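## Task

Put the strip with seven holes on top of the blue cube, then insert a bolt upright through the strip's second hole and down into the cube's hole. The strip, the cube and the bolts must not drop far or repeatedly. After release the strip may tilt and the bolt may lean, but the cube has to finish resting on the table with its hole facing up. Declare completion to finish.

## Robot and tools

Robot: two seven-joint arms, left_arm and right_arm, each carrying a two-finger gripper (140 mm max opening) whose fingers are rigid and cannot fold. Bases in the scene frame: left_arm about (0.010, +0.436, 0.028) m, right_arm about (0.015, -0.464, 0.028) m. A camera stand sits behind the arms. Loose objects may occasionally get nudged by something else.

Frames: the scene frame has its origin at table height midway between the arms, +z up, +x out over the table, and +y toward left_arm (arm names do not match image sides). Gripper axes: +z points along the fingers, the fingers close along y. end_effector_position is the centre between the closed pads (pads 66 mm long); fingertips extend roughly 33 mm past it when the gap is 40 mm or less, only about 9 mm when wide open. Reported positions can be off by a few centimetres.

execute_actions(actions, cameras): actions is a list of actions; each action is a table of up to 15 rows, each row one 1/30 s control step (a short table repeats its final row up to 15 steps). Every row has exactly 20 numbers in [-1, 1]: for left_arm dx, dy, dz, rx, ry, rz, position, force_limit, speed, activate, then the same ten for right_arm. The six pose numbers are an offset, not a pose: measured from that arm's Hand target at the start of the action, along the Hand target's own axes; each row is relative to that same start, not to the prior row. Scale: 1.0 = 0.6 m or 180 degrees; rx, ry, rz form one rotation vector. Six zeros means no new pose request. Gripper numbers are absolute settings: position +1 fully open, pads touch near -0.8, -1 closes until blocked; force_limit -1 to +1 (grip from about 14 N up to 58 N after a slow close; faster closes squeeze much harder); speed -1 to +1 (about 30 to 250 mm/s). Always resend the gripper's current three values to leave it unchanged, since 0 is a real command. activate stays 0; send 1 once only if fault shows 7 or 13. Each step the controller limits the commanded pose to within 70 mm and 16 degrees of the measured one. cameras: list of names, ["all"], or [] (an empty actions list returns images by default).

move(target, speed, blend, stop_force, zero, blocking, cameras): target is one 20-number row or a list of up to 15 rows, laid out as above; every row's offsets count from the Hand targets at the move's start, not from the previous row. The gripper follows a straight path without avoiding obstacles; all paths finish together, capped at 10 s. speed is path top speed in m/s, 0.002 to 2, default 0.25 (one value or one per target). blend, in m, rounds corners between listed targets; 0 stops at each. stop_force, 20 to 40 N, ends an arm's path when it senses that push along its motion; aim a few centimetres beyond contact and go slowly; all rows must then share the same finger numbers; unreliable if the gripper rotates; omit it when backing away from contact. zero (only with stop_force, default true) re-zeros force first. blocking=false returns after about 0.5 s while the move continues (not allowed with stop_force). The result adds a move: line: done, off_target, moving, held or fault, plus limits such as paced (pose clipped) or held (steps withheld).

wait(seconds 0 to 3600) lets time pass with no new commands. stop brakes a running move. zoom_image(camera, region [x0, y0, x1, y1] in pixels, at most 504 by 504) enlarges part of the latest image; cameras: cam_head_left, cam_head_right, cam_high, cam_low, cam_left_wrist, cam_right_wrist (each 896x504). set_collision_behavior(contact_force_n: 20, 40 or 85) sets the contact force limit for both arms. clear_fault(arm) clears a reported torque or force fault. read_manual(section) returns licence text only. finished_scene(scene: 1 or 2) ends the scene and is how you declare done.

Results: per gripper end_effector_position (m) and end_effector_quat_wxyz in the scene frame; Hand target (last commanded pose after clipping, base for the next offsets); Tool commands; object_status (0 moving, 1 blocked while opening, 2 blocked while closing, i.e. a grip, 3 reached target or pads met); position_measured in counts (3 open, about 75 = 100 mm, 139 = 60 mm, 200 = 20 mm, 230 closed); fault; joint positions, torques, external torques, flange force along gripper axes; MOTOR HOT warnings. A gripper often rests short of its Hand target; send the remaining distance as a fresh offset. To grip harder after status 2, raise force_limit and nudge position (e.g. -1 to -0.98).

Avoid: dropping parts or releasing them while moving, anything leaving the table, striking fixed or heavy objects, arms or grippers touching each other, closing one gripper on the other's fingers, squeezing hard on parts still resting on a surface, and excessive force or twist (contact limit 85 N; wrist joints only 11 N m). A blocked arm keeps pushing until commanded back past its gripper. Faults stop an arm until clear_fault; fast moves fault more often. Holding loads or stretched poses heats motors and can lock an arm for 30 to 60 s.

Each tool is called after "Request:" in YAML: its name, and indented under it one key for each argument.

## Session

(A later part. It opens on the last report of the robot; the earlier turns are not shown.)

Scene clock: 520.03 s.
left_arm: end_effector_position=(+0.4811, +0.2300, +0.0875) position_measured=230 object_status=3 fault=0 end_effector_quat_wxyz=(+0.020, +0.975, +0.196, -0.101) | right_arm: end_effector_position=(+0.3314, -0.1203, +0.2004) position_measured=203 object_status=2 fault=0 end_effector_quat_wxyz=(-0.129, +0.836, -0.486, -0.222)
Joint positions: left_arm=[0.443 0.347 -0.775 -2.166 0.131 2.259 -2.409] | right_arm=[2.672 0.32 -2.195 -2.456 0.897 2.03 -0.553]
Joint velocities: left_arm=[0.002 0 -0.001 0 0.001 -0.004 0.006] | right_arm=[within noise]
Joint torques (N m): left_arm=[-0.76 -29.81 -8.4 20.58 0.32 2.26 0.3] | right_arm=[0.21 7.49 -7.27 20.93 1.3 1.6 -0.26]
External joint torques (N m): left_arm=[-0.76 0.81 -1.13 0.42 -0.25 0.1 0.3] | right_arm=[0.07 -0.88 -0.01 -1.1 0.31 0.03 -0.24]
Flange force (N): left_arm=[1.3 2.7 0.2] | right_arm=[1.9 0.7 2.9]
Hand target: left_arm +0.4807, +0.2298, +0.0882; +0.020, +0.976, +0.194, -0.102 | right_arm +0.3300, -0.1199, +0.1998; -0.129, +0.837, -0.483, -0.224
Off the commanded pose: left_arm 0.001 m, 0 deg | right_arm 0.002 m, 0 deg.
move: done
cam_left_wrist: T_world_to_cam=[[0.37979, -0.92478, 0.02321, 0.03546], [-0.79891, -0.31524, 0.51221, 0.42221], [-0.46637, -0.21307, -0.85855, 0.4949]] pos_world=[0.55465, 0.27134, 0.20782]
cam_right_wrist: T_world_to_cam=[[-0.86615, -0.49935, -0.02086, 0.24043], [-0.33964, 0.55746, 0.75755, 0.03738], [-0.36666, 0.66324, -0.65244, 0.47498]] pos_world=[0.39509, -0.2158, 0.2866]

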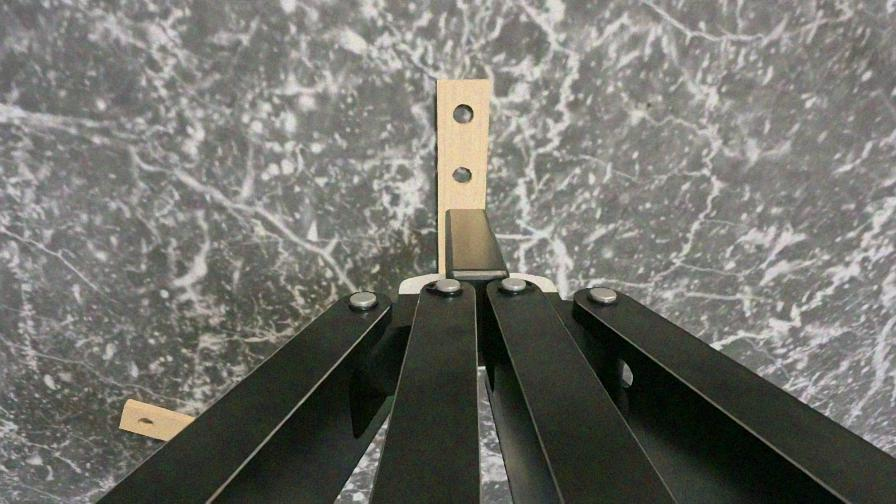

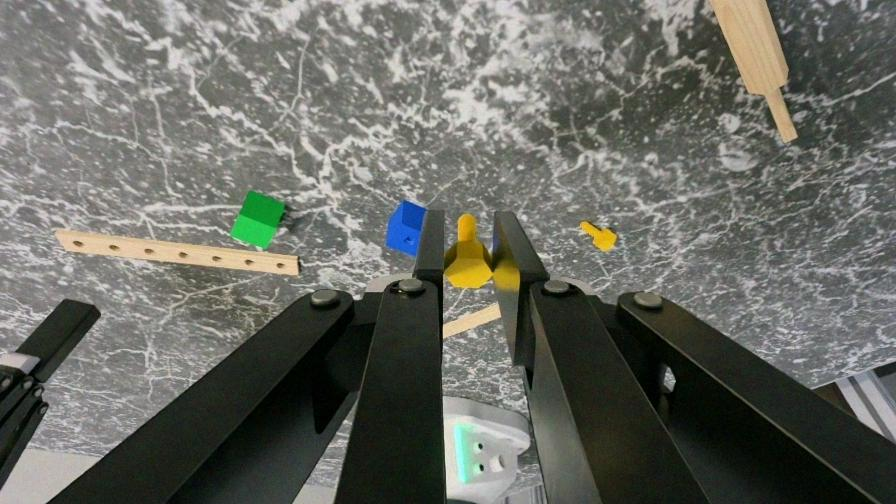

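Request:
move:
  target:
    - [0,0,0,0,0,0,-0.15,-0.9,0,0,0,0,0,0,0,0,-1,-0.6,-1,0]
    - [-0.0208,0,0.0978,0,0,0,-0.15,-0.9,0,0,0,0,0,0,0,0,-1,-0.6,-1,0]
  speed: 0.08

Request:
move:
  target: [-0.0026,0,0.0122,0,0,0,-0.15,-0.9,0,0,0,0,0,0,0,0,-1,-0.6,-1,0]
  speed: 0.01
  stop_force: 20
  cameras: ["cam_left_wrist"]

Request:
zoom_image:
  camera: "cam_left_wrist"
  region: [360, 140, 600, 380]

Scene clock: 527.37 s.
left_arm: end_effector_position=(+0.4572, +0.2205, +0.0335) position_measured=148 object_status=3 fault=0 end_effector_quat_wxyz=(+0.020, +0.976, +0.191, -0.104) | right_arm: end_effector_position=(+0.3314, -0.1203, +0.2004) position_measured=203 object_status=2 fault=0 end_effector_quat_wxyz=(-0.129, +0.836, -0.486, -0.222)
Joint positions: left_arm=[0.374 0.422 -0.715 -2.239 0.193 2.395 -2.456] | right_arm=[2.672 0.32 -2.195 -2.456 0.897 2.03 -0.553]
Joint velocities: left_arm=[-0.002 -0.001 0.002 0 0 0.004 -0.007] | right_arm=[within noise]
Joint torques (N m): left_arm=[-1.76 -31.33 -8.23 18.32 0.45 2.51 -0.06] | right_arm=[0.18 7.51 -7.2 20.97 1.29 1.6 -0.23]
External joint torques (N m): left_arm=[-1.87 0.75 -0.22 0.13 -0.1 0.34 -0.05] | right_arm=[0.14 -0.86 0.16 -1.1 0.29 0.01 -0.21]
Flange force (N): left_arm=[1.9 5.3 4.0] | right_arm=[1.7 0.5 3.2]
Hand target: left_arm +0.4582, +0.2205, +0.0334; +0.020, +0.976, +0.194, -0.102 | right_arm +0.3300, -0.1199, +0.1998; -0.129, +0.837, -0.483, -0.224
Off the commanded pose: left_arm 0.001 m, 0 deg | right_arm 0.002 m, 0 deg.
move: done

Scene clock: 529.40 s.
left_arm: end_effector_position=(+0.4553, +0.2194, +0.0272) position_measured=148 object_status=3 fault=0 end_effector_quat_wxyz=(+0.020, +0.976, +0.192, -0.103) | right_arm: end_effector_position=(+0.3314, -0.1203, +0.2004) position_measured=203 object_status=2 fault=0 end_effector_quat_wxyz=(-0.129, +0.836, -0.486, -0.222)
Joint positions: left_arm=[0.356 0.429 -0.698 -2.246 0.197 2.414 -2.463] | right_arm=[2.672 0.32 -2.195 -2.456 0.897 2.03 -0.553]
Joint torques (N m): left_arm=[-1.61 -31.57 -8.05 17.78 0.45 2.48 -0.06] | right_arm=[0.14 7.52 -7.27 20.98 1.29 1.61 -0.18]
External joint torques (N m): left_arm=[-1.73 0.65 -0.14 -0.05 -0.1 0.32 -0.05] | right_arm=[0.07 -0.88 0.08 -1.11 0.3 0.02 -0.17]
Flange force (N): left_arm=[1.2 4.3 3.9] | right_arm=[1.8 0.4 3.1]
Hand target: left_arm +0.4554, +0.2194, +0.0266; +0.020, +0.976, +0.194, -0.102 | right_arm +0.3300, -0.1199, +0.1998; -0.129, +0.837, -0.483, -0.224
Off the commanded pose: left_arm 0.001 m, 0 deg | right_arm 0.002 m, 0 deg.
move: done
cam_left_wrist: T_world_to_cam=[[0.37087, -0.92837, 0.02418, 0.04166], [-0.80029, -0.30628, 0.51548, 0.42775], [-0.47115, -0.21053, -0.85656, 0.43045]] pos_world=[0.52968, 0.26031, 0.1472]

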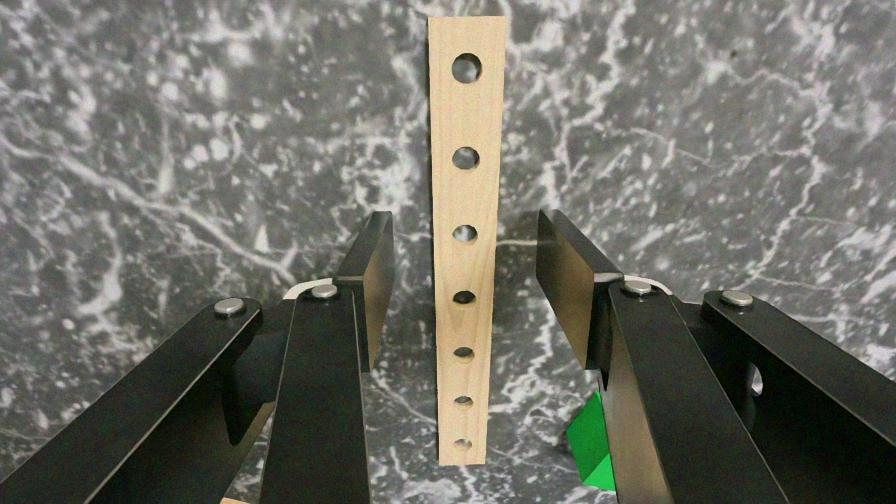

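Scaled by 2.100 from the camera's image (finer frame: 1280x720).

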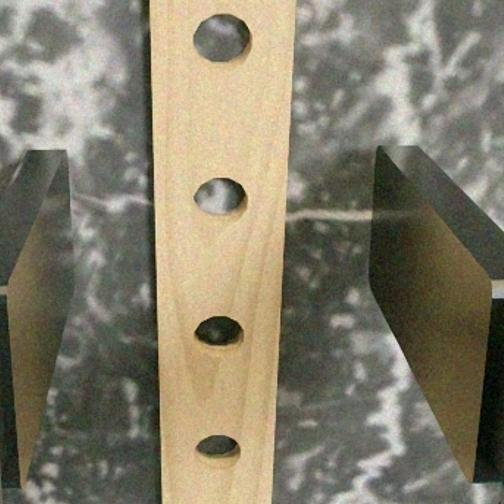

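Request:
move:
  target: [0,0,0,0,0,0,-0.35,-0.9,0,0,0,0,0,0,0,0,-1,-0.6,-1,0]

Request:
move:
  target: [-0.0045,0,0.021,0,0,0,-0.35,-0.9,0,0,0,0,0,0,0,0,-1,-0.6,-1,0]
  speed: 0.01
  stop_force: 20
  cameras: ["cam_left_wrist"]

Request:
zoom_image:
  camera: "cam_left_wrist"
  region: [360, 140, 600, 380]

Scene clock: 536.00 s.
left_arm: end_effector_position=(+0.4553, +0.2195, +0.0272) position_measured=173 object_status=3 fault=0 end_effector_quat_wxyz=(+0.020, +0.976, +0.192, -0.103) | right_arm: end_effector_position=(+0.3314, -0.1203, +0.2004) position_measured=203 object_status=2 fault=0 end_effector_quat_wxyz=(-0.129, +0.836, -0.486, -0.222)
Joint positions: left_arm=[0.356 0.429 -0.698 -2.246 0.197 2.414 -2.463] | right_arm=[2.672 0.32 -2.195 -2.456 0.897 2.03 -0.553]
Joint torques (N m): left_arm=[-1.54 -31.56 -8.12 17.73 0.45 2.49 -0.09] | right_arm=[0.19 7.53 -7.24 20.99 1.28 1.59 -0.24]
External joint torques (N m): left_arm=[-1.63 0.79 -0.18 -0.13 -0.11 0.32 -0.08] | right_arm=[0.12 -0.87 0.11 -1.15 0.29 -0.01 -0.22]
Flange force (N): left_arm=[1.2 4.2 4.0] | right_arm=[1.7 0.7 3.1]
Hand target: left_arm +0.4554, +0.2194, +0.0266; +0.020, +0.976, +0.194, -0.102 | right_arm +0.3300, -0.1199, +0.1998; -0.129, +0.837, -0.483, -0.224
Off the commanded pose: left_arm 0.001 m, 0 deg | right_arm 0.002 m, 0 deg.
move: done

Scene clock: 538.53 s.
left_arm: end_effector_position=(+0.4527, +0.2184, +0.0211) position_measured=173 object_status=3 fault=0 end_effector_quat_wxyz=(+0.018, +0.975, +0.195, -0.101) | right_arm: end_effector_position=(+0.3314, -0.1203, +0.2004) position_measured=203 object_status=2 fault=0 end_effector_quat_wxyz=(-0.129, +0.836, -0.486, -0.222)
Joint positions: left_arm=[0.337 0.435 -0.682 -2.254 0.206 2.43 -2.48] | right_arm=[2.672 0.32 -2.195 -2.456 0.897 2.03 -0.553]
Joint torques (N m): left_arm=[-1.88 -24.79 -6.33 14.92 1.16 4.35 0.16] | right_arm=[0.14 7.53 -7.23 20.98 1.29 1.6 -0.23]
External joint torques (N m): left_arm=[-1.97 7.89 1.57 -2.8 0.6 2.16 0.17] | right_arm=[0.24 -0.82 0.29 -1.11 0.3 -0.02 -0.21]
Flange force (N): left_arm=[9.8 9.8 27.3] | right_arm=[1.4 0.7 3.3]
Hand target: left_arm +0.4505, +0.2174, +0.0152; +0.020, +0.976, +0.194, -0.102 | right_arm +0.3300, -0.1199, +0.1998; -0.129, +0.837, -0.483, -0.224
Off the commanded pose: left_arm 0.007 m, 0 deg | right_arm 0.002 m, 0 deg.
move: contact (left_arm)
cam_left_wrist: T_world_to_cam=[[0.37597, -0.92643, 0.01922, 0.03919], [-0.7997, -0.31392, 0.51179, 0.42999], [-0.46811, -0.20779, -0.85889, 0.42176]] pos_world=[0.52656, 0.25892, 0.14142]

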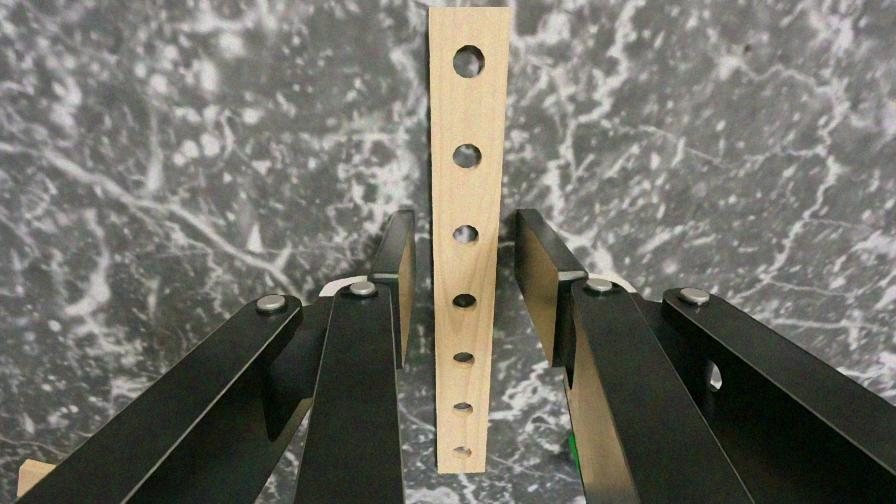

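Scaled by 2.100 from the camera's image (finer frame: 1280x720).

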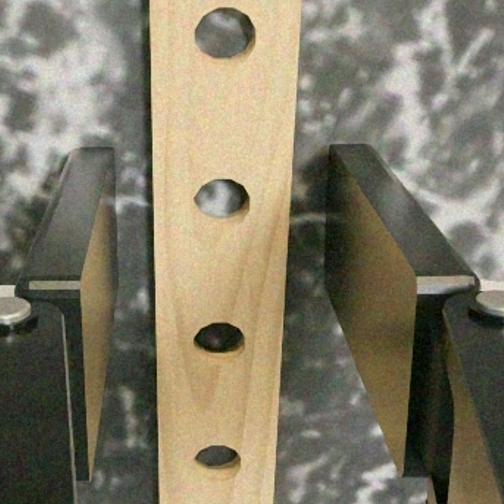

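Request:
move:
  target:
    - [0.0072,0.0005,-0.0157,0,0,0,-0.35,-0.9,0,0,0,0,0,0,0,0,-1,-0.6,-1,0]
  speed: 0.03

Request:
move:
  target: [0,0,0,0,0,0,-1,-0.9,-1,0,0,0,0,0,0,0,-1,-0.6,-1,0]
  cameras: ["cam_left_wrist"]

Scene clock: 544.93 s.
left_arm: end_effector_position=(+0.4568, +0.2198, +0.0233) position_measured=173 object_status=3 fault=0 end_effector_quat_wxyz=(+0.020, +0.975, +0.196, -0.101) | right_arm: end_effector_position=(+0.3314, -0.1203, +0.2004) position_measured=203 object_status=2 fault=0 end_effector_quat_wxyz=(-0.129, +0.836, -0.486, -0.222)
Joint positions: left_arm=[0.347 0.437 -0.686 -2.246 0.204 2.425 -2.476] | right_arm=[2.672 0.32 -2.195 -2.456 0.897 2.03 -0.553]
Joint velocities: left_arm=[0.002 0 -0.005 0 0 -0.002 0.005] | right_arm=[within noise]
Joint torques (N m): left_arm=[-0.94 -31.41 -8.64 18.43 0.42 2.15 0.48] | right_arm=[0.22 7.53 -7.28 20.94 1.3 1.6 -0.25]
External joint torques (N m): left_arm=[-1.04 1.3 -0.67 0.65 -0.14 -0.03 0.49] | right_arm=[0.24 -0.78 0.14 -1.12 0.31 0 -0.23]
Flange force (N): left_arm=[3.8 4.8 1.9] | right_arm=[1.4 1.2 3.0]
Hand target: left_arm +0.4563, +0.2195, +0.0235; +0.020, +0.976, +0.194, -0.102 | right_arm +0.3300, -0.1199, +0.1998; -0.129, +0.837, -0.483, -0.224
Off the commanded pose: left_arm 0.001 m, 0 deg | right_arm 0.002 m, 0 deg.
move: done

Scene clock: 545.63 s.
left_arm: end_effector_position=(+0.4567, +0.2197, +0.0234) position_measured=195 object_status=2 fault=0 end_effector_quat_wxyz=(+0.020, +0.975, +0.196, -0.101) | right_arm: end_effector_position=(+0.3314, -0.1203, +0.2004) position_measured=203 object_status=2 fault=0 end_effector_quat_wxyz=(-0.129, +0.836, -0.486, -0.222)
Joint positions: left_arm=[0.347 0.437 -0.687 -2.246 0.204 2.425 -2.475] | right_arm=[2.672 0.32 -2.195 -2.456 0.897 2.03 -0.553]
Joint torques (N m): left_arm=[-0.76 -31.39 -8.98 18.31 0.45 2.13 0.3] | right_arm=[0.18 7.49 -7.28 20.99 1.29 1.6 -0.23]
External joint torques (N m): left_arm=[-0.75 1.2 -0.91 0.55 -0.11 -0.05 0.31] | right_arm=[0.08 -0.88 0.04 -1.08 0.29 0.01 -0.21]
Flange force (N): left_arm=[3.0 4.0 1.2] | right_arm=[1.8 0.5 2.9]
Hand target: left_arm +0.4563, +0.2195, +0.0235; +0.020, +0.976, +0.194, -0.102 | right_arm +0.3300, -0.1199, +0.1998; -0.129, +0.837, -0.483, -0.224
Off the commanded pose: left_arm 0.000 m, 0 deg | right_arm 0.002 m, 0 deg.
move: done
cam_left_wrist: T_world_to_cam=[[0.37884, -0.92516, 0.02378, 0.03707], [-0.79929, -0.31413, 0.51231, 0.43225], [-0.46649, -0.21308, -0.85847, 0.42638]] pos_world=[0.53035, 0.26094, 0.14371]

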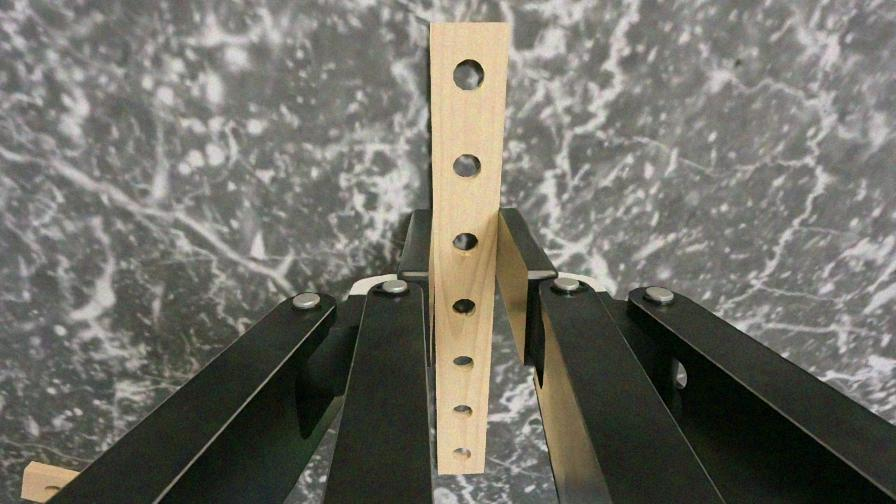

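Request:
move:
  target:
    - [-0.0312,0,-0.1467,0,0,0,-1,-0.9,-1,0,0,0,0,0,0,0,-1,-0.6,-1,0]
    - [-0.265,0.1165,-0.0483,-0.0087,0,-0.0408,-1,-0.9,-1,0,0,0,0,0,0,0,-1,-0.6,-1,0]
  speed: [0.06,0.12]
  blend: [0.02,0]
  cameras: ["cam_left_wrist","cam_right_wrist"]

Scene clock: 559.30 s.
left_arm: end_effector_position=(+0.3439, +0.0985, +0.0848) position_measured=195 object_status=2 fault=0 end_effector_quat_wxyz=(+0.026, +0.962, +0.253, -0.102) | right_arm: end_effector_position=(+0.3314, -0.1203, +0.2004) position_measured=203 object_status=2 fault=0 end_effector_quat_wxyz=(-0.129, +0.836, -0.486, -0.222)
Joint positions: left_arm=[0.247 0.174 -0.908 -2.404 -0.089 2.432 -2.704] | right_arm=[2.672 0.32 -2.195 -2.456 0.897 2.03 -0.553]
Joint velocities: left_arm=[-0.001 0.001 -0.001 0 0 -0.001 -0.006] | right_arm=[within noise]
Joint torques (N m): left_arm=[-1.56 -21.24 -3.74 19.61 0.46 2.56 -0.16] | right_arm=[0.13 7.49 -7.27 20.96 1.3 1.59 -0.23]
External joint torques (N m): left_arm=[-1.47 0.86 0.21 0.1 -0.13 0.29 -0.15] | right_arm=[0.03 -0.92 0.05 -1.16 0.3 0 -0.21]
Flange force (N): left_arm=[1.1 6.5 5.5] | right_arm=[1.9 0.5 3.1]
Hand target: left_arm +0.3448, +0.0978, +0.0849; +0.027, +0.961, +0.257, -0.101 | right_arm +0.3300, -0.1199, +0.1998; -0.129, +0.837, -0.483, -0.224
Off the commanded pose: left_arm 0.001 m, 0 deg | right_arm 0.002 m, 0 deg.
move: done
cam_left_wrist: T_world_to_cam=[[0.48529, -0.87406, 0.02264, -0.0752], [-0.75492, -0.40579, 0.51521, 0.26603], [-0.44113, -0.26712, -0.85677, 0.39703]] pos_world=[0.41246, 0.14827, 0.2048]
cam_right_wrist: T_world_to_cam=[[-0.86615, -0.49935, -0.02086, 0.24043], [-0.33964, 0.55746, 0.75755, 0.03738], [-0.36666, 0.66324, -0.65244, 0.47498]] pos_world=[0.39509, -0.2158, 0.2866]

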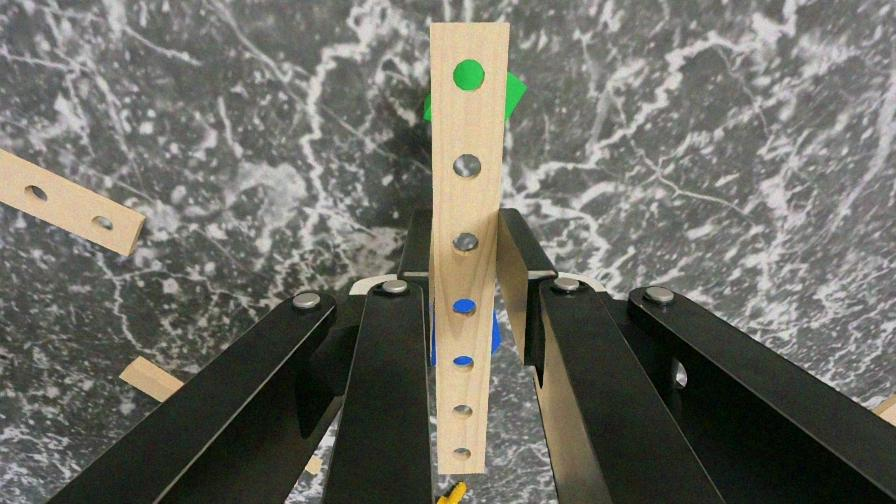

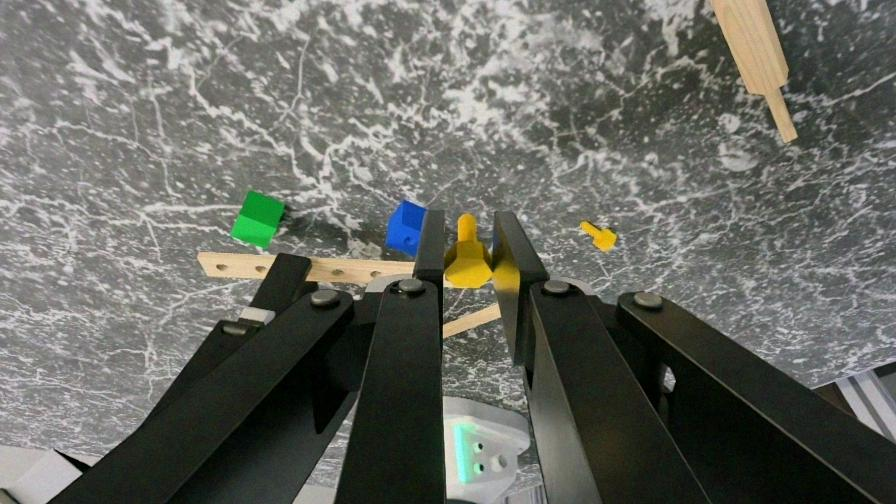

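Request:
move:
  target: [0,0,0,0,0,0,-1,-0.9,-1,0,-0.1812,-0.0543,0.2009,0,0,0,-1,-0.6,-1,0]
  speed: 0.1
  cameras: ["cam_right_wrist","cam_low"]

Request:
zoom_image:
  camera: "cam_low"
  region: [430, 180, 550, 260]

Scene clock: 572.33 s.
left_arm: end_effector_position=(+0.3439, +0.0985, +0.0848) position_measured=195 object_status=2 fault=0 end_effector_quat_wxyz=(+0.026, +0.961, +0.254, -0.102) | right_arm: end_effector_position=(+0.2812, +0.0298, +0.1492) position_measured=203 object_status=2 fault=0 end_effector_quat_wxyz=(-0.131, +0.838, -0.481, -0.224)
Joint positions: left_arm=[0.247 0.174 -0.908 -2.404 -0.089 2.432 -2.706] | right_arm=[2.839 -0.179 -1.959 -2.37 0.603 2.552 -0.125]
Joint velocities: left_arm=[within noise] | right_arm=[0 0.001 0.001 0.001 0 -0.001 0.004]
Joint torques (N m): left_arm=[-1.27 -21.11 -4.08 19.6 0.47 2.55 -0.12] | right_arm=[0.37 14.09 4.75 20.95 -0.11 1.89 0.26]
External joint torques (N m): left_arm=[-1.35 0.88 -0.3 0.21 -0.12 0.3 -0.12] | right_arm=[0.36 -0.63 -0.25 -0.23 -0.07 -0.19 0.28]
Flange force (N): left_arm=[0.5 5.8 4.7] | right_arm=[0.0 0.0 0.0]
Hand target: left_arm +0.3448, +0.0978, +0.0849; +0.027, +0.961, +0.257, -0.101 | right_arm +0.2810, +0.0302, +0.1497; -0.129, +0.837, -0.483, -0.224
Off the commanded pose: left_arm 0.001 m, 0 deg | right_arm 0.001 m, 0 deg.
move: done
cam_right_wrist: T_world_to_cam=[[-0.86161, -0.50696, -0.02482, 0.27043], [-0.34503, 0.54914, 0.76118, -0.02319], [-0.37226, 0.6644, -0.64807, 0.32453]] pos_world=[0.34581, -0.06578, 0.23468]
Images, in order (width x height): cam_low 896x504, cam_right_wrist 896x504.

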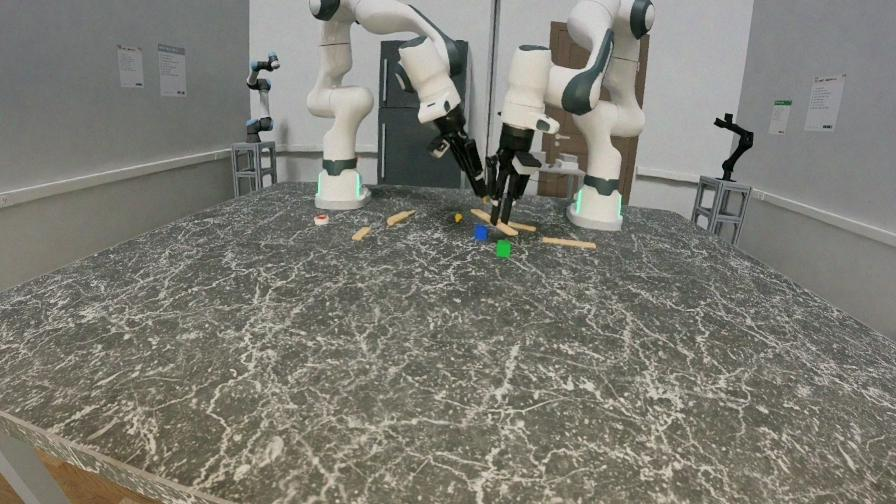

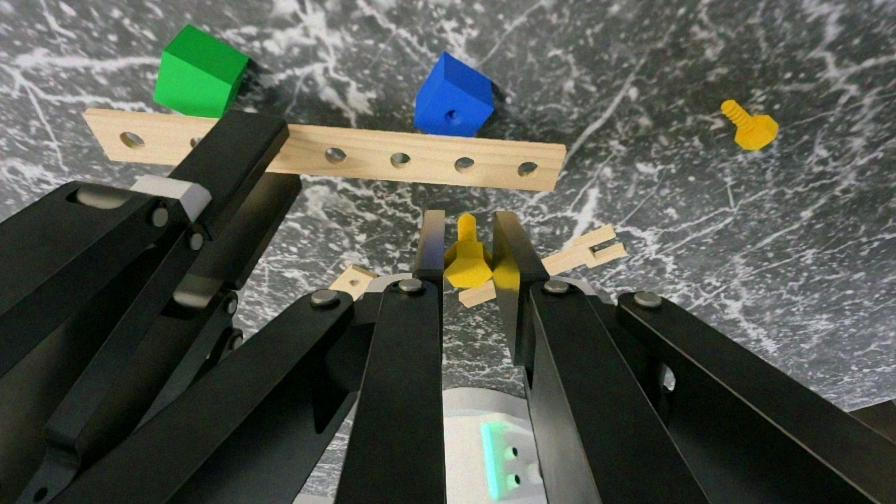

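Scaled by 4.200 from the camera's image (finer frame: 1280x720).

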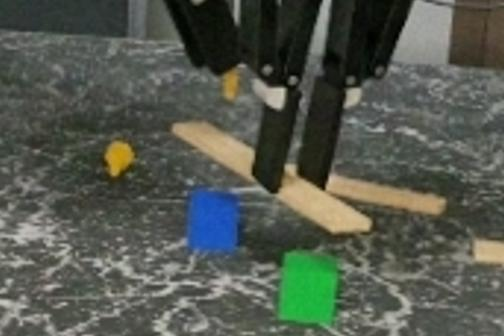

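Request:
move:
  target: [0.0168,0.005,0.0373,0,0,0,-1,-0.9,-1,0,0,0,0,0,0,0,-1,-0.6,-1,0]
  speed: 0.05
  cameras: ["cam_right_wrist","cam_low"]

Request:
zoom_image:
  camera: "cam_low"
  region: [450, 200, 530, 260]

Request:
zoom_image:
  camera: "cam_right_wrist"
  region: [360, 60, 620, 220]

Scene clock: 582.73 s.
left_arm: end_effector_position=(+0.3489, +0.0987, +0.0604) position_measured=195 object_status=2 fault=0 end_effector_quat_wxyz=(+0.026, +0.961, +0.254, -0.103) | right_arm: end_effector_position=(+0.2812, +0.0298, +0.1492) position_measured=203 object_status=2 fault=0 end_effector_quat_wxyz=(-0.131, +0.837, -0.482, -0.224)
Joint positions: left_arm=[0.194 0.258 -0.841 -2.396 -0.006 2.486 -2.75] | right_arm=[2.839 -0.179 -1.959 -2.37 0.603 2.552 -0.124]
Joint velocities: left_arm=[0 0.001 0.001 -0.001 0 0.001 -0.006] | right_arm=[within noise]
Joint torques (N m): left_arm=[-1.65 -24.23 -5.47 19.14 0.73 2.59 -0.13] | right_arm=[0.39 14.11 4.77 20.84 -0.04 1.91 0.14]
External joint torques (N m): left_arm=[-1.63 0.81 -0.04 0.71 0.13 0.33 -0.12] | right_arm=[0.35 -0.62 -0.26 -0.33 0.01 -0.18 0.16]
Flange force (N): left_arm=[1.6 8.7 6.0] | right_arm=[0.0 0.0 0.0]
Hand target: left_arm +0.3508, +0.0978, +0.0609; +0.027, +0.961, +0.257, -0.101 | right_arm +0.2810, +0.0301, +0.1498; -0.130, +0.837, -0.483, -0.224
Off the commanded pose: left_arm 0.002 m, 0 deg | right_arm 0.001 m, 0 deg.
move: done
cam_right_wrist: T_world_to_cam=[[-0.86243, -0.50561, -0.02387, 0.27049], [-0.34354, 0.55005, 0.7612, -0.02369], [-0.37174, 0.66468, -0.64808, 0.32433]] pos_world=[0.34571, -0.06578, 0.23468]
Images, in order (width x height): cam_low 896x504, cam_right_wrist 896x504.

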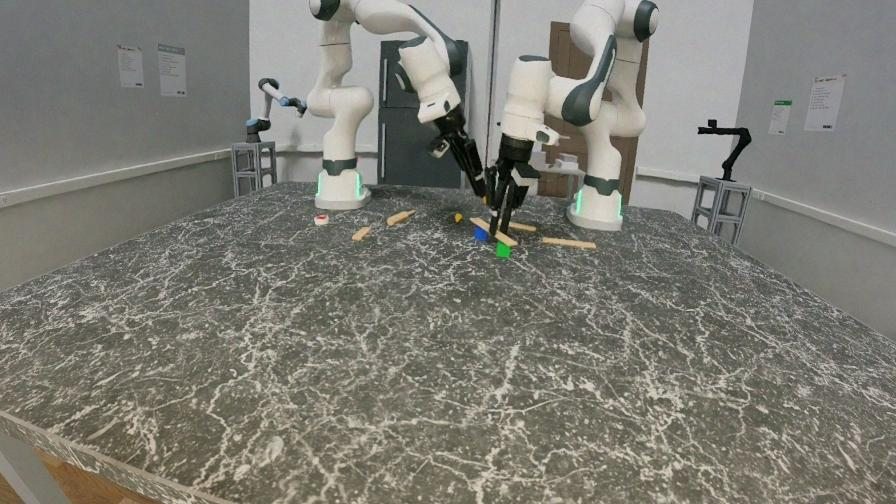

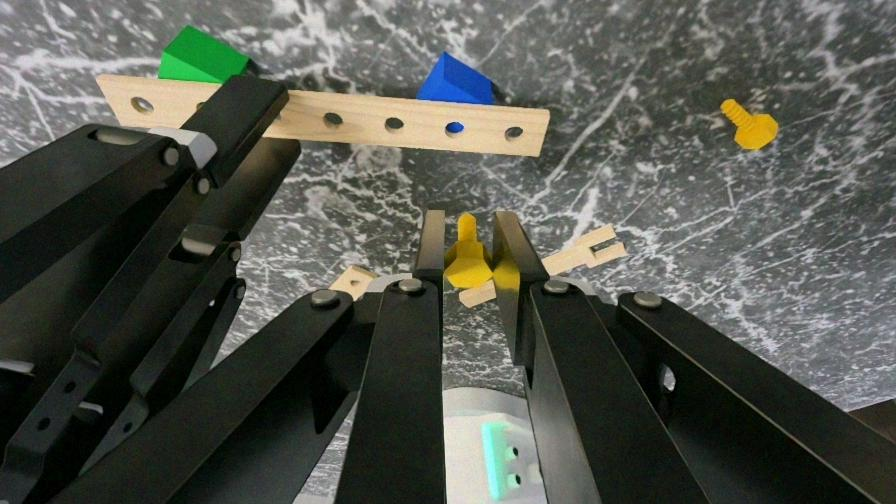

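Scaled by 6.300 from the camera's image (finer frame: 1280x720).

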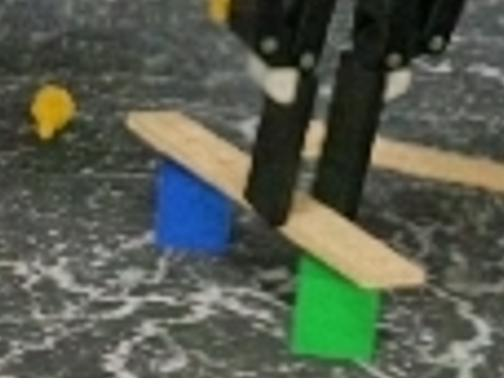

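Scaled by 1.938 from the camera's image (finer frame: 1280x720).

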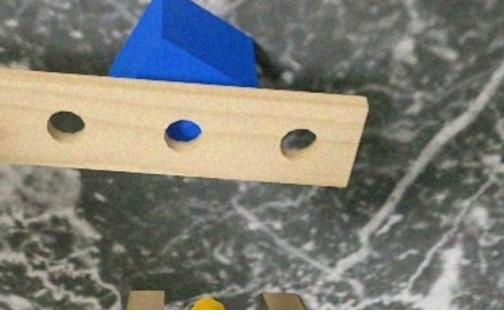

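Request:
move:
  target: [0.0043,-0.0007,0.0093,0,0,0,-1,-0.9,-1,0,0,0,0,0,0,0,-1,-0.6,-1,0]
  speed: 0.02
  cameras: ["cam_right_wrist","cam_low"]

Request:
zoom_image:
  camera: "cam_low"
  region: [450, 200, 530, 260]

Request:
zoom_image:
  camera: "cam_right_wrist"
  region: [400, 60, 520, 160]

Scene clock: 592.20 s.
left_arm: end_effector_position=(+0.3501, +0.0997, +0.0548) position_measured=195 object_status=2 fault=0 end_effector_quat_wxyz=(+0.026, +0.961, +0.255, -0.103) | right_arm: end_effector_position=(+0.2812, +0.0298, +0.1492) position_measured=203 object_status=2 fault=0 end_effector_quat_wxyz=(-0.131, +0.837, -0.482, -0.224)
Joint positions: left_arm=[0.181 0.274 -0.823 -2.396 0.009 2.499 -2.756] | right_arm=[2.839 -0.179 -1.959 -2.37 0.603 2.552 -0.124]
Joint velocities: left_arm=[-0.002 -0.001 0.001 0 0.001 0.003 -0.001] | right_arm=[within noise]
Joint torques (N m): left_arm=[-1.8 -24.42 -5.8 18.7 0.72 2.6 -0.02] | right_arm=[0.39 14.11 4.74 20.85 -0.05 1.9 0.16]
External joint torques (N m): left_arm=[-1.64 1.25 -0.02 0.53 0.12 0.34 -0.01] | right_arm=[0.32 -0.61 -0.31 -0.29 -0.01 -0.17 0.17]
Flange force (N): left_arm=[2.0 8.9 7.2] | right_arm=[0.0 0.0 0.0]
Hand target: left_arm +0.3518, +0.0988, +0.0549; +0.027, +0.961, +0.257, -0.101 | right_arm +0.2810, +0.0301, +0.1498; -0.130, +0.837, -0.483, -0.224
Off the commanded pose: left_arm 0.002 m, 0 deg | right_arm 0.001 m, 0 deg.
move: done
cam_right_wrist: T_world_to_cam=[[-0.86243, -0.50561, -0.02387, 0.27049], [-0.34354, 0.55005, 0.7612, -0.02369], [-0.37174, 0.66468, -0.64808, 0.32433]] pos_world=[0.34571, -0.06578, 0.23468]
Images, in order (width x height): cam_low 896x504, cam_right_wrist 896x504.

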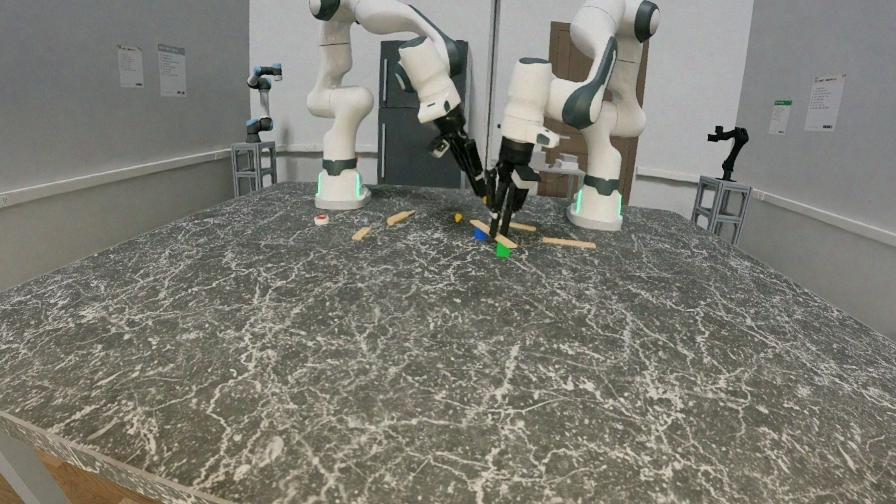

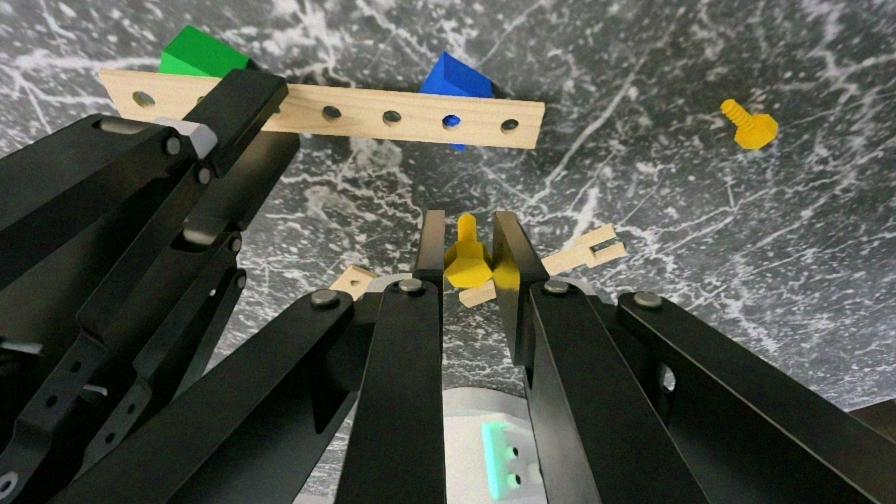

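Scaled by 6.300 from the camera's image (finer frame: 1280x720).

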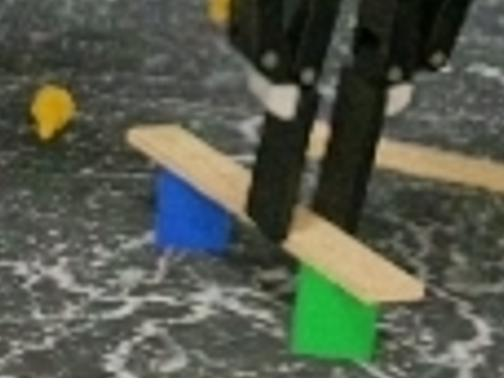

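Scaled by 4.200 from the camera's image (finer frame: 1280x720).

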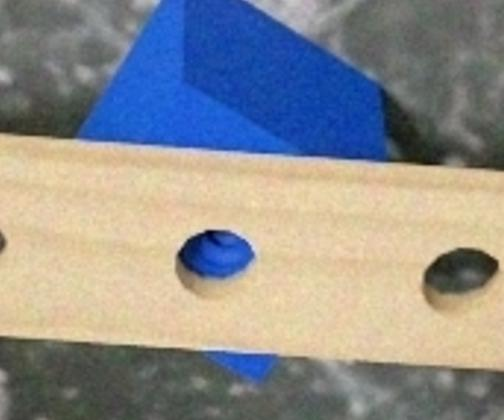

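Request:
zoom_image:
  camera: "cam_right_wrist"
  region: [436, 106, 468, 138]

Scaled by 15.750 from the camera's image (finer frame: 1280x720).

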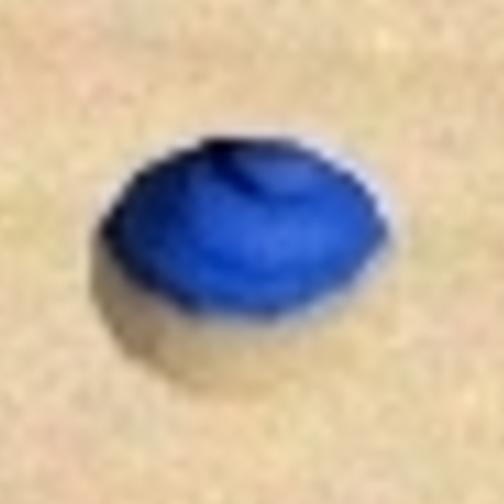

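Request:
move:
  target: [-0.0005,0,0.0024,0,0,0,-1,-0.9,-1,0,0,0,0,0,0,0,-1,-0.6,-1,0]
  speed: 0.01
  cameras: ["cam_right_wrist"]

Request:
zoom_image:
  camera: "cam_right_wrist"
  region: [436, 106, 468, 138]

Scene clock: 612.53 s.
left_arm: end_effector_position=(+0.3506, +0.0990, +0.0543) position_measured=195 object_status=2 fault=0 end_effector_quat_wxyz=(+0.026, +0.961, +0.255, -0.101) | right_arm: end_effector_position=(+0.2812, +0.0298, +0.1492) position_measured=203 object_status=2 fault=0 end_effector_quat_wxyz=(-0.131, +0.837, -0.482, -0.224)
Joint positions: left_arm=[0.176 0.275 -0.819 -2.395 0.01 2.503 -2.759] | right_arm=[2.839 -0.179 -1.959 -2.37 0.603 2.552 -0.124]
Joint velocities: left_arm=[-0.006 0 0.006 0.002 0.001 0.002 -0.001] | right_arm=[within noise]
Joint torques (N m): left_arm=[-1.52 -23.7 -5.07 18.1 0.69 2.68 -0.07] | right_arm=[0.35 14.06 4.78 20.9 -0.05 1.92 0.12]
External joint torques (N m): left_arm=[-1.5 2.13 0.59 -0.12 0.1 0.41 -0.06] | right_arm=[0.38 -0.71 -0.19 -0.38 0 -0.18 0.14]
Flange force (N): left_arm=[3.3 9.7 10.8] | right_arm=[0.0 0.0 0.0]
Hand target: left_arm +0.3513, +0.0986, +0.0535; +0.027, +0.961, +0.257, -0.101 | right_arm +0.2810, +0.0301, +0.1498; -0.130, +0.837, -0.483, -0.224
Off the commanded pose: left_arm 0.001 m, 0 deg | right_arm 0.001 m, 0 deg.
move: done
cam_right_wrist: T_world_to_cam=[[-0.86243, -0.50561, -0.02387, 0.27049], [-0.34354, 0.55005, 0.7612, -0.02369], [-0.37174, 0.66468, -0.64808, 0.32433]] pos_world=[0.34571, -0.06578, 0.23468]

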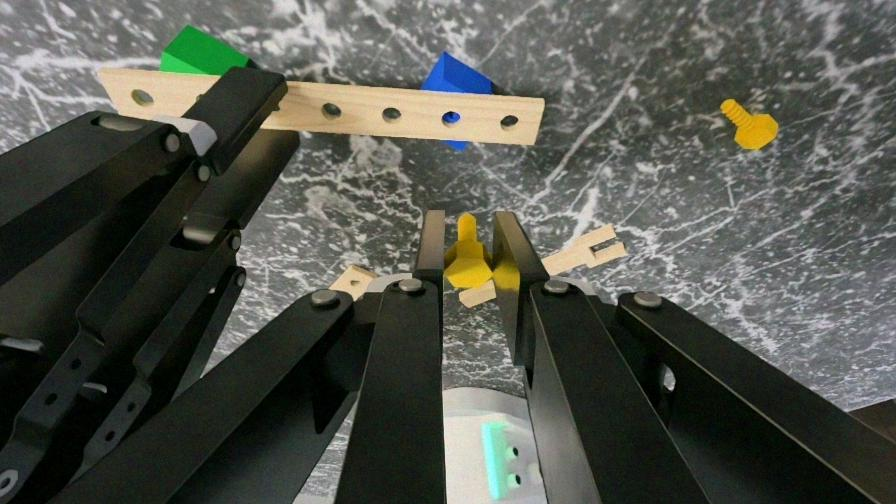

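Scaled by 15.750 from the camera's image (finer frame: 1280x720).

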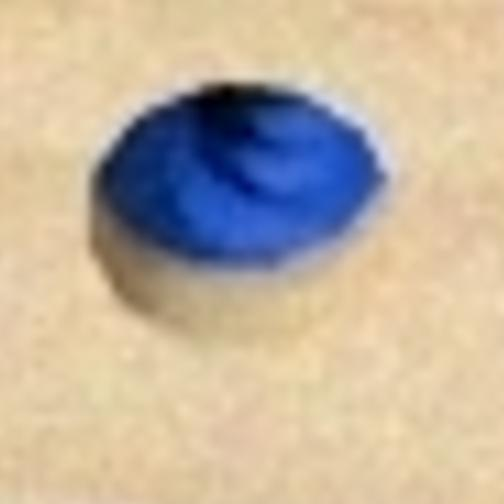

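Request:
move:
  target: [-0.0005,-0.0023,-0.0017,0,0,0,-1,-0.9,-1,0,0,0,0,0,0,0,-1,-0.6,-1,0]
  speed: 0.02
  cameras: ["cam_right_wrist"]

Request:
zoom_image:
  camera: "cam_right_wrist"
  region: [436, 106, 468, 138]

Scene clock: 618.43 s.
left_arm: end_effector_position=(+0.3507, +0.0998, +0.0545) position_measured=195 object_status=2 fault=0 end_effector_quat_wxyz=(+0.026, +0.961, +0.256, -0.101) | right_arm: end_effector_position=(+0.2812, +0.0298, +0.1492) position_measured=203 object_status=2 fault=0 end_effector_quat_wxyz=(-0.131, +0.837, -0.482, -0.224)
Joint positions: left_arm=[0.177 0.272 -0.819 -2.397 0.008 2.503 -2.759] | right_arm=[2.839 -0.179 -1.959 -2.37 0.603 2.552 -0.124]
Joint torques (N m): left_arm=[-0.7 -25.27 -6.31 17.76 0.17 2.47 0.09] | right_arm=[0.44 14.05 4.75 20.87 -0.04 1.91 0.14]
External joint torques (N m): left_arm=[-0.63 0.43 -0.67 -0.45 -0.43 0.2 0.09] | right_arm=[0.35 -0.6 -0.3 -0.19 0 -0.15 0.16]
Flange force (N): left_arm=[-1.9 -1.4 0.4] | right_arm=[0.0 0.0 0.0]
Hand target: left_arm +0.3505, +0.0997, +0.0546; +0.027, +0.961, +0.257, -0.101 | right_arm +0.2810, +0.0301, +0.1498; -0.130, +0.837, -0.483, -0.224
Off the commanded pose: left_arm 0.000 m, 0 deg | right_arm 0.001 m, 0 deg.
move: done
cam_right_wrist: T_world_to_cam=[[-0.86243, -0.50561, -0.02387, 0.27049], [-0.34354, 0.55005, 0.7612, -0.02369], [-0.37174, 0.66468, -0.64808, 0.32433]] pos_world=[0.34571, -0.06578, 0.23468]

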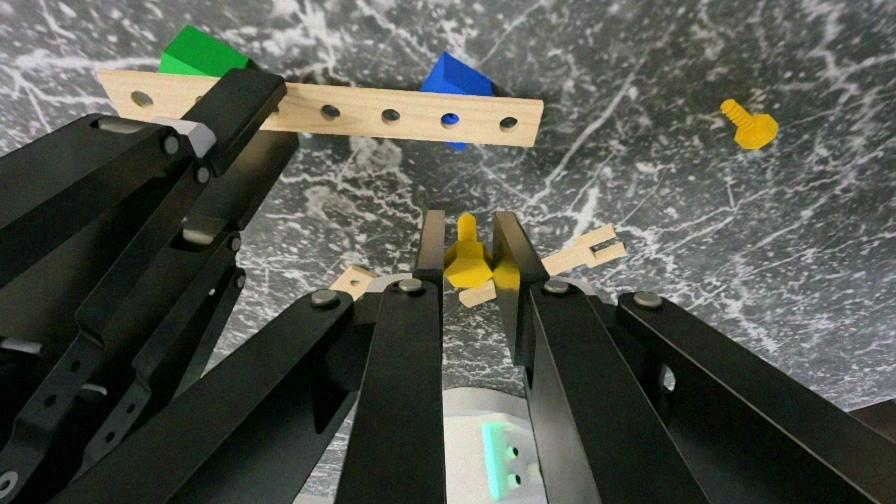

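Scaled by 15.750 from the camera's image (finer frame: 1280x720).

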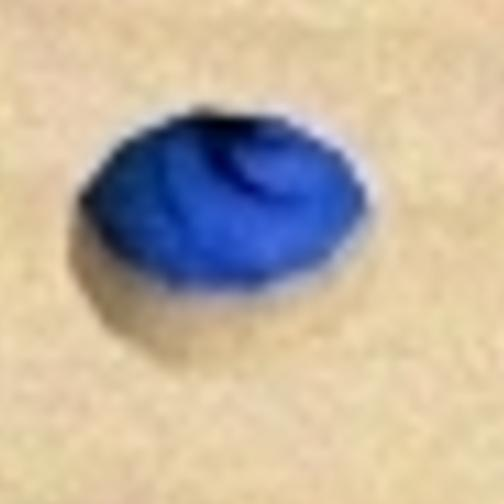

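Request:
move:
  target: [0,0,0,0,0,0,-1,-0.9,-1,0,0.0507,-0.0138,0.0805,0,0,0,-1,-0.6,-1,0]
  speed: 0.05
  cameras: ["cam_right_wrist","cam_low"]

Request:
zoom_image:
  camera: "cam_low"
  region: [450, 190, 530, 250]

Request:
zoom_image:
  camera: "cam_right_wrist"
  region: [410, 150, 510, 250]

Scene clock: 632.70 s.
left_arm: end_effector_position=(+0.3507, +0.0998, +0.0545) position_measured=195 object_status=2 fault=0 end_effector_quat_wxyz=(+0.026, +0.961, +0.257, -0.101) | right_arm: end_effector_position=(+0.2887, +0.0312, +0.0925) position_measured=203 object_status=2 fault=0 end_effector_quat_wxyz=(-0.130, +0.838, -0.480, -0.224)
Joint positions: left_arm=[0.177 0.272 -0.819 -2.397 0.008 2.503 -2.759] | right_arm=[2.845 -0.493 -2 -2.387 0.155 2.751 0.123]
Joint velocities: left_arm=[within noise] | right_arm=[0 0.001 0 -0.001 -0.001 0.001 0.005]
Joint torques (N m): left_arm=[-0.71 -25.24 -6.26 17.76 0.18 2.47 0.05] | right_arm=[0.31 19.27 12.75 17.06 -0.62 2.49 0.27]
External joint torques (N m): left_arm=[-0.76 0.54 -0.72 -0.56 -0.41 0.17 0.06] | right_arm=[0.24 -1.42 -0.36 -0.04 -0.21 0.12 0.29]
Flange force (N): left_arm=[-2.0 -1.1 0.9] | right_arm=[0.6 -3.8 5.8]
Hand target: left_arm +0.3505, +0.0997, +0.0546; +0.027, +0.961, +0.257, -0.101 | right_arm +0.2893, +0.0324, +0.0927; -0.130, +0.837, -0.483, -0.224
Off the commanded pose: left_arm 0.000 m, 0 deg | right_arm 0.001 m, 0 deg.
joint sent to its limit (right arm) — joint 1 (waist), upper limit. The joint targets still meet the commanded pose.
move: done
cam_right_wrist: T_world_to_cam=[[-0.86049, -0.50895, -0.02298, 0.27572], [-0.34546, 0.54973, 0.76056, 0.02185], [-0.37446, 0.66239, -0.64886, 0.29031]] pos_world=[0.35352, -0.06398, 0.17809]
Images, in order (width x height): cam_low 896x504, cam_right_wrist 896x504.

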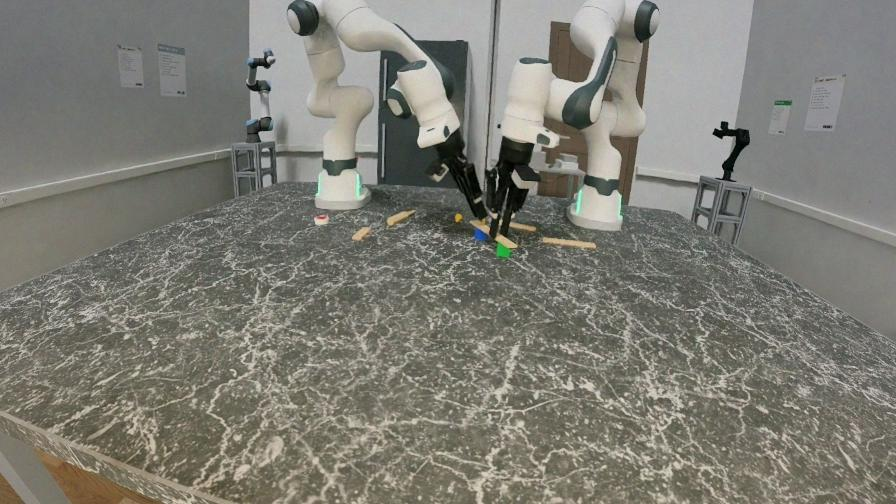

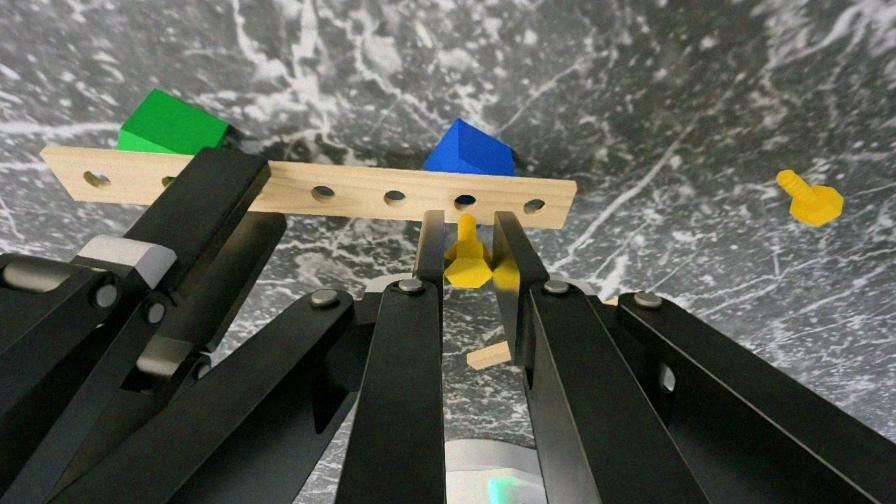

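Scaled by 6.300 from the camera's image (finer frame: 1280x720).

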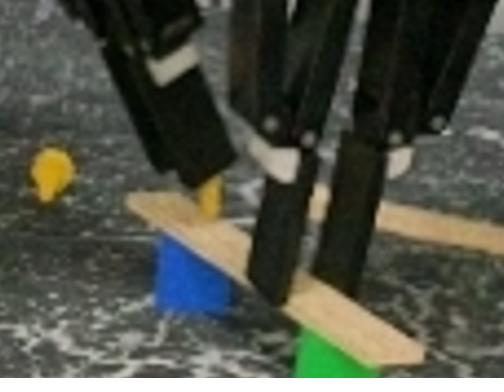

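Scaled by 5.040 from the camera's image (finer frame: 1280x720).

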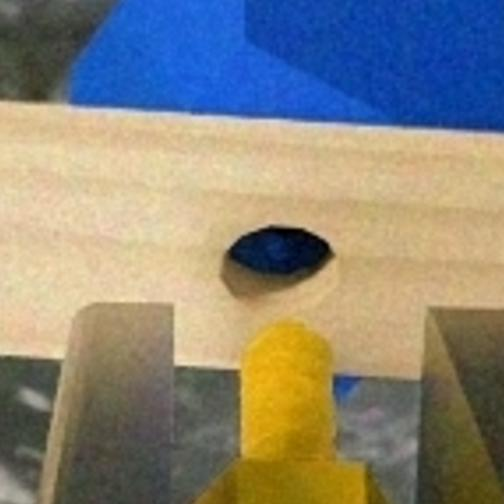

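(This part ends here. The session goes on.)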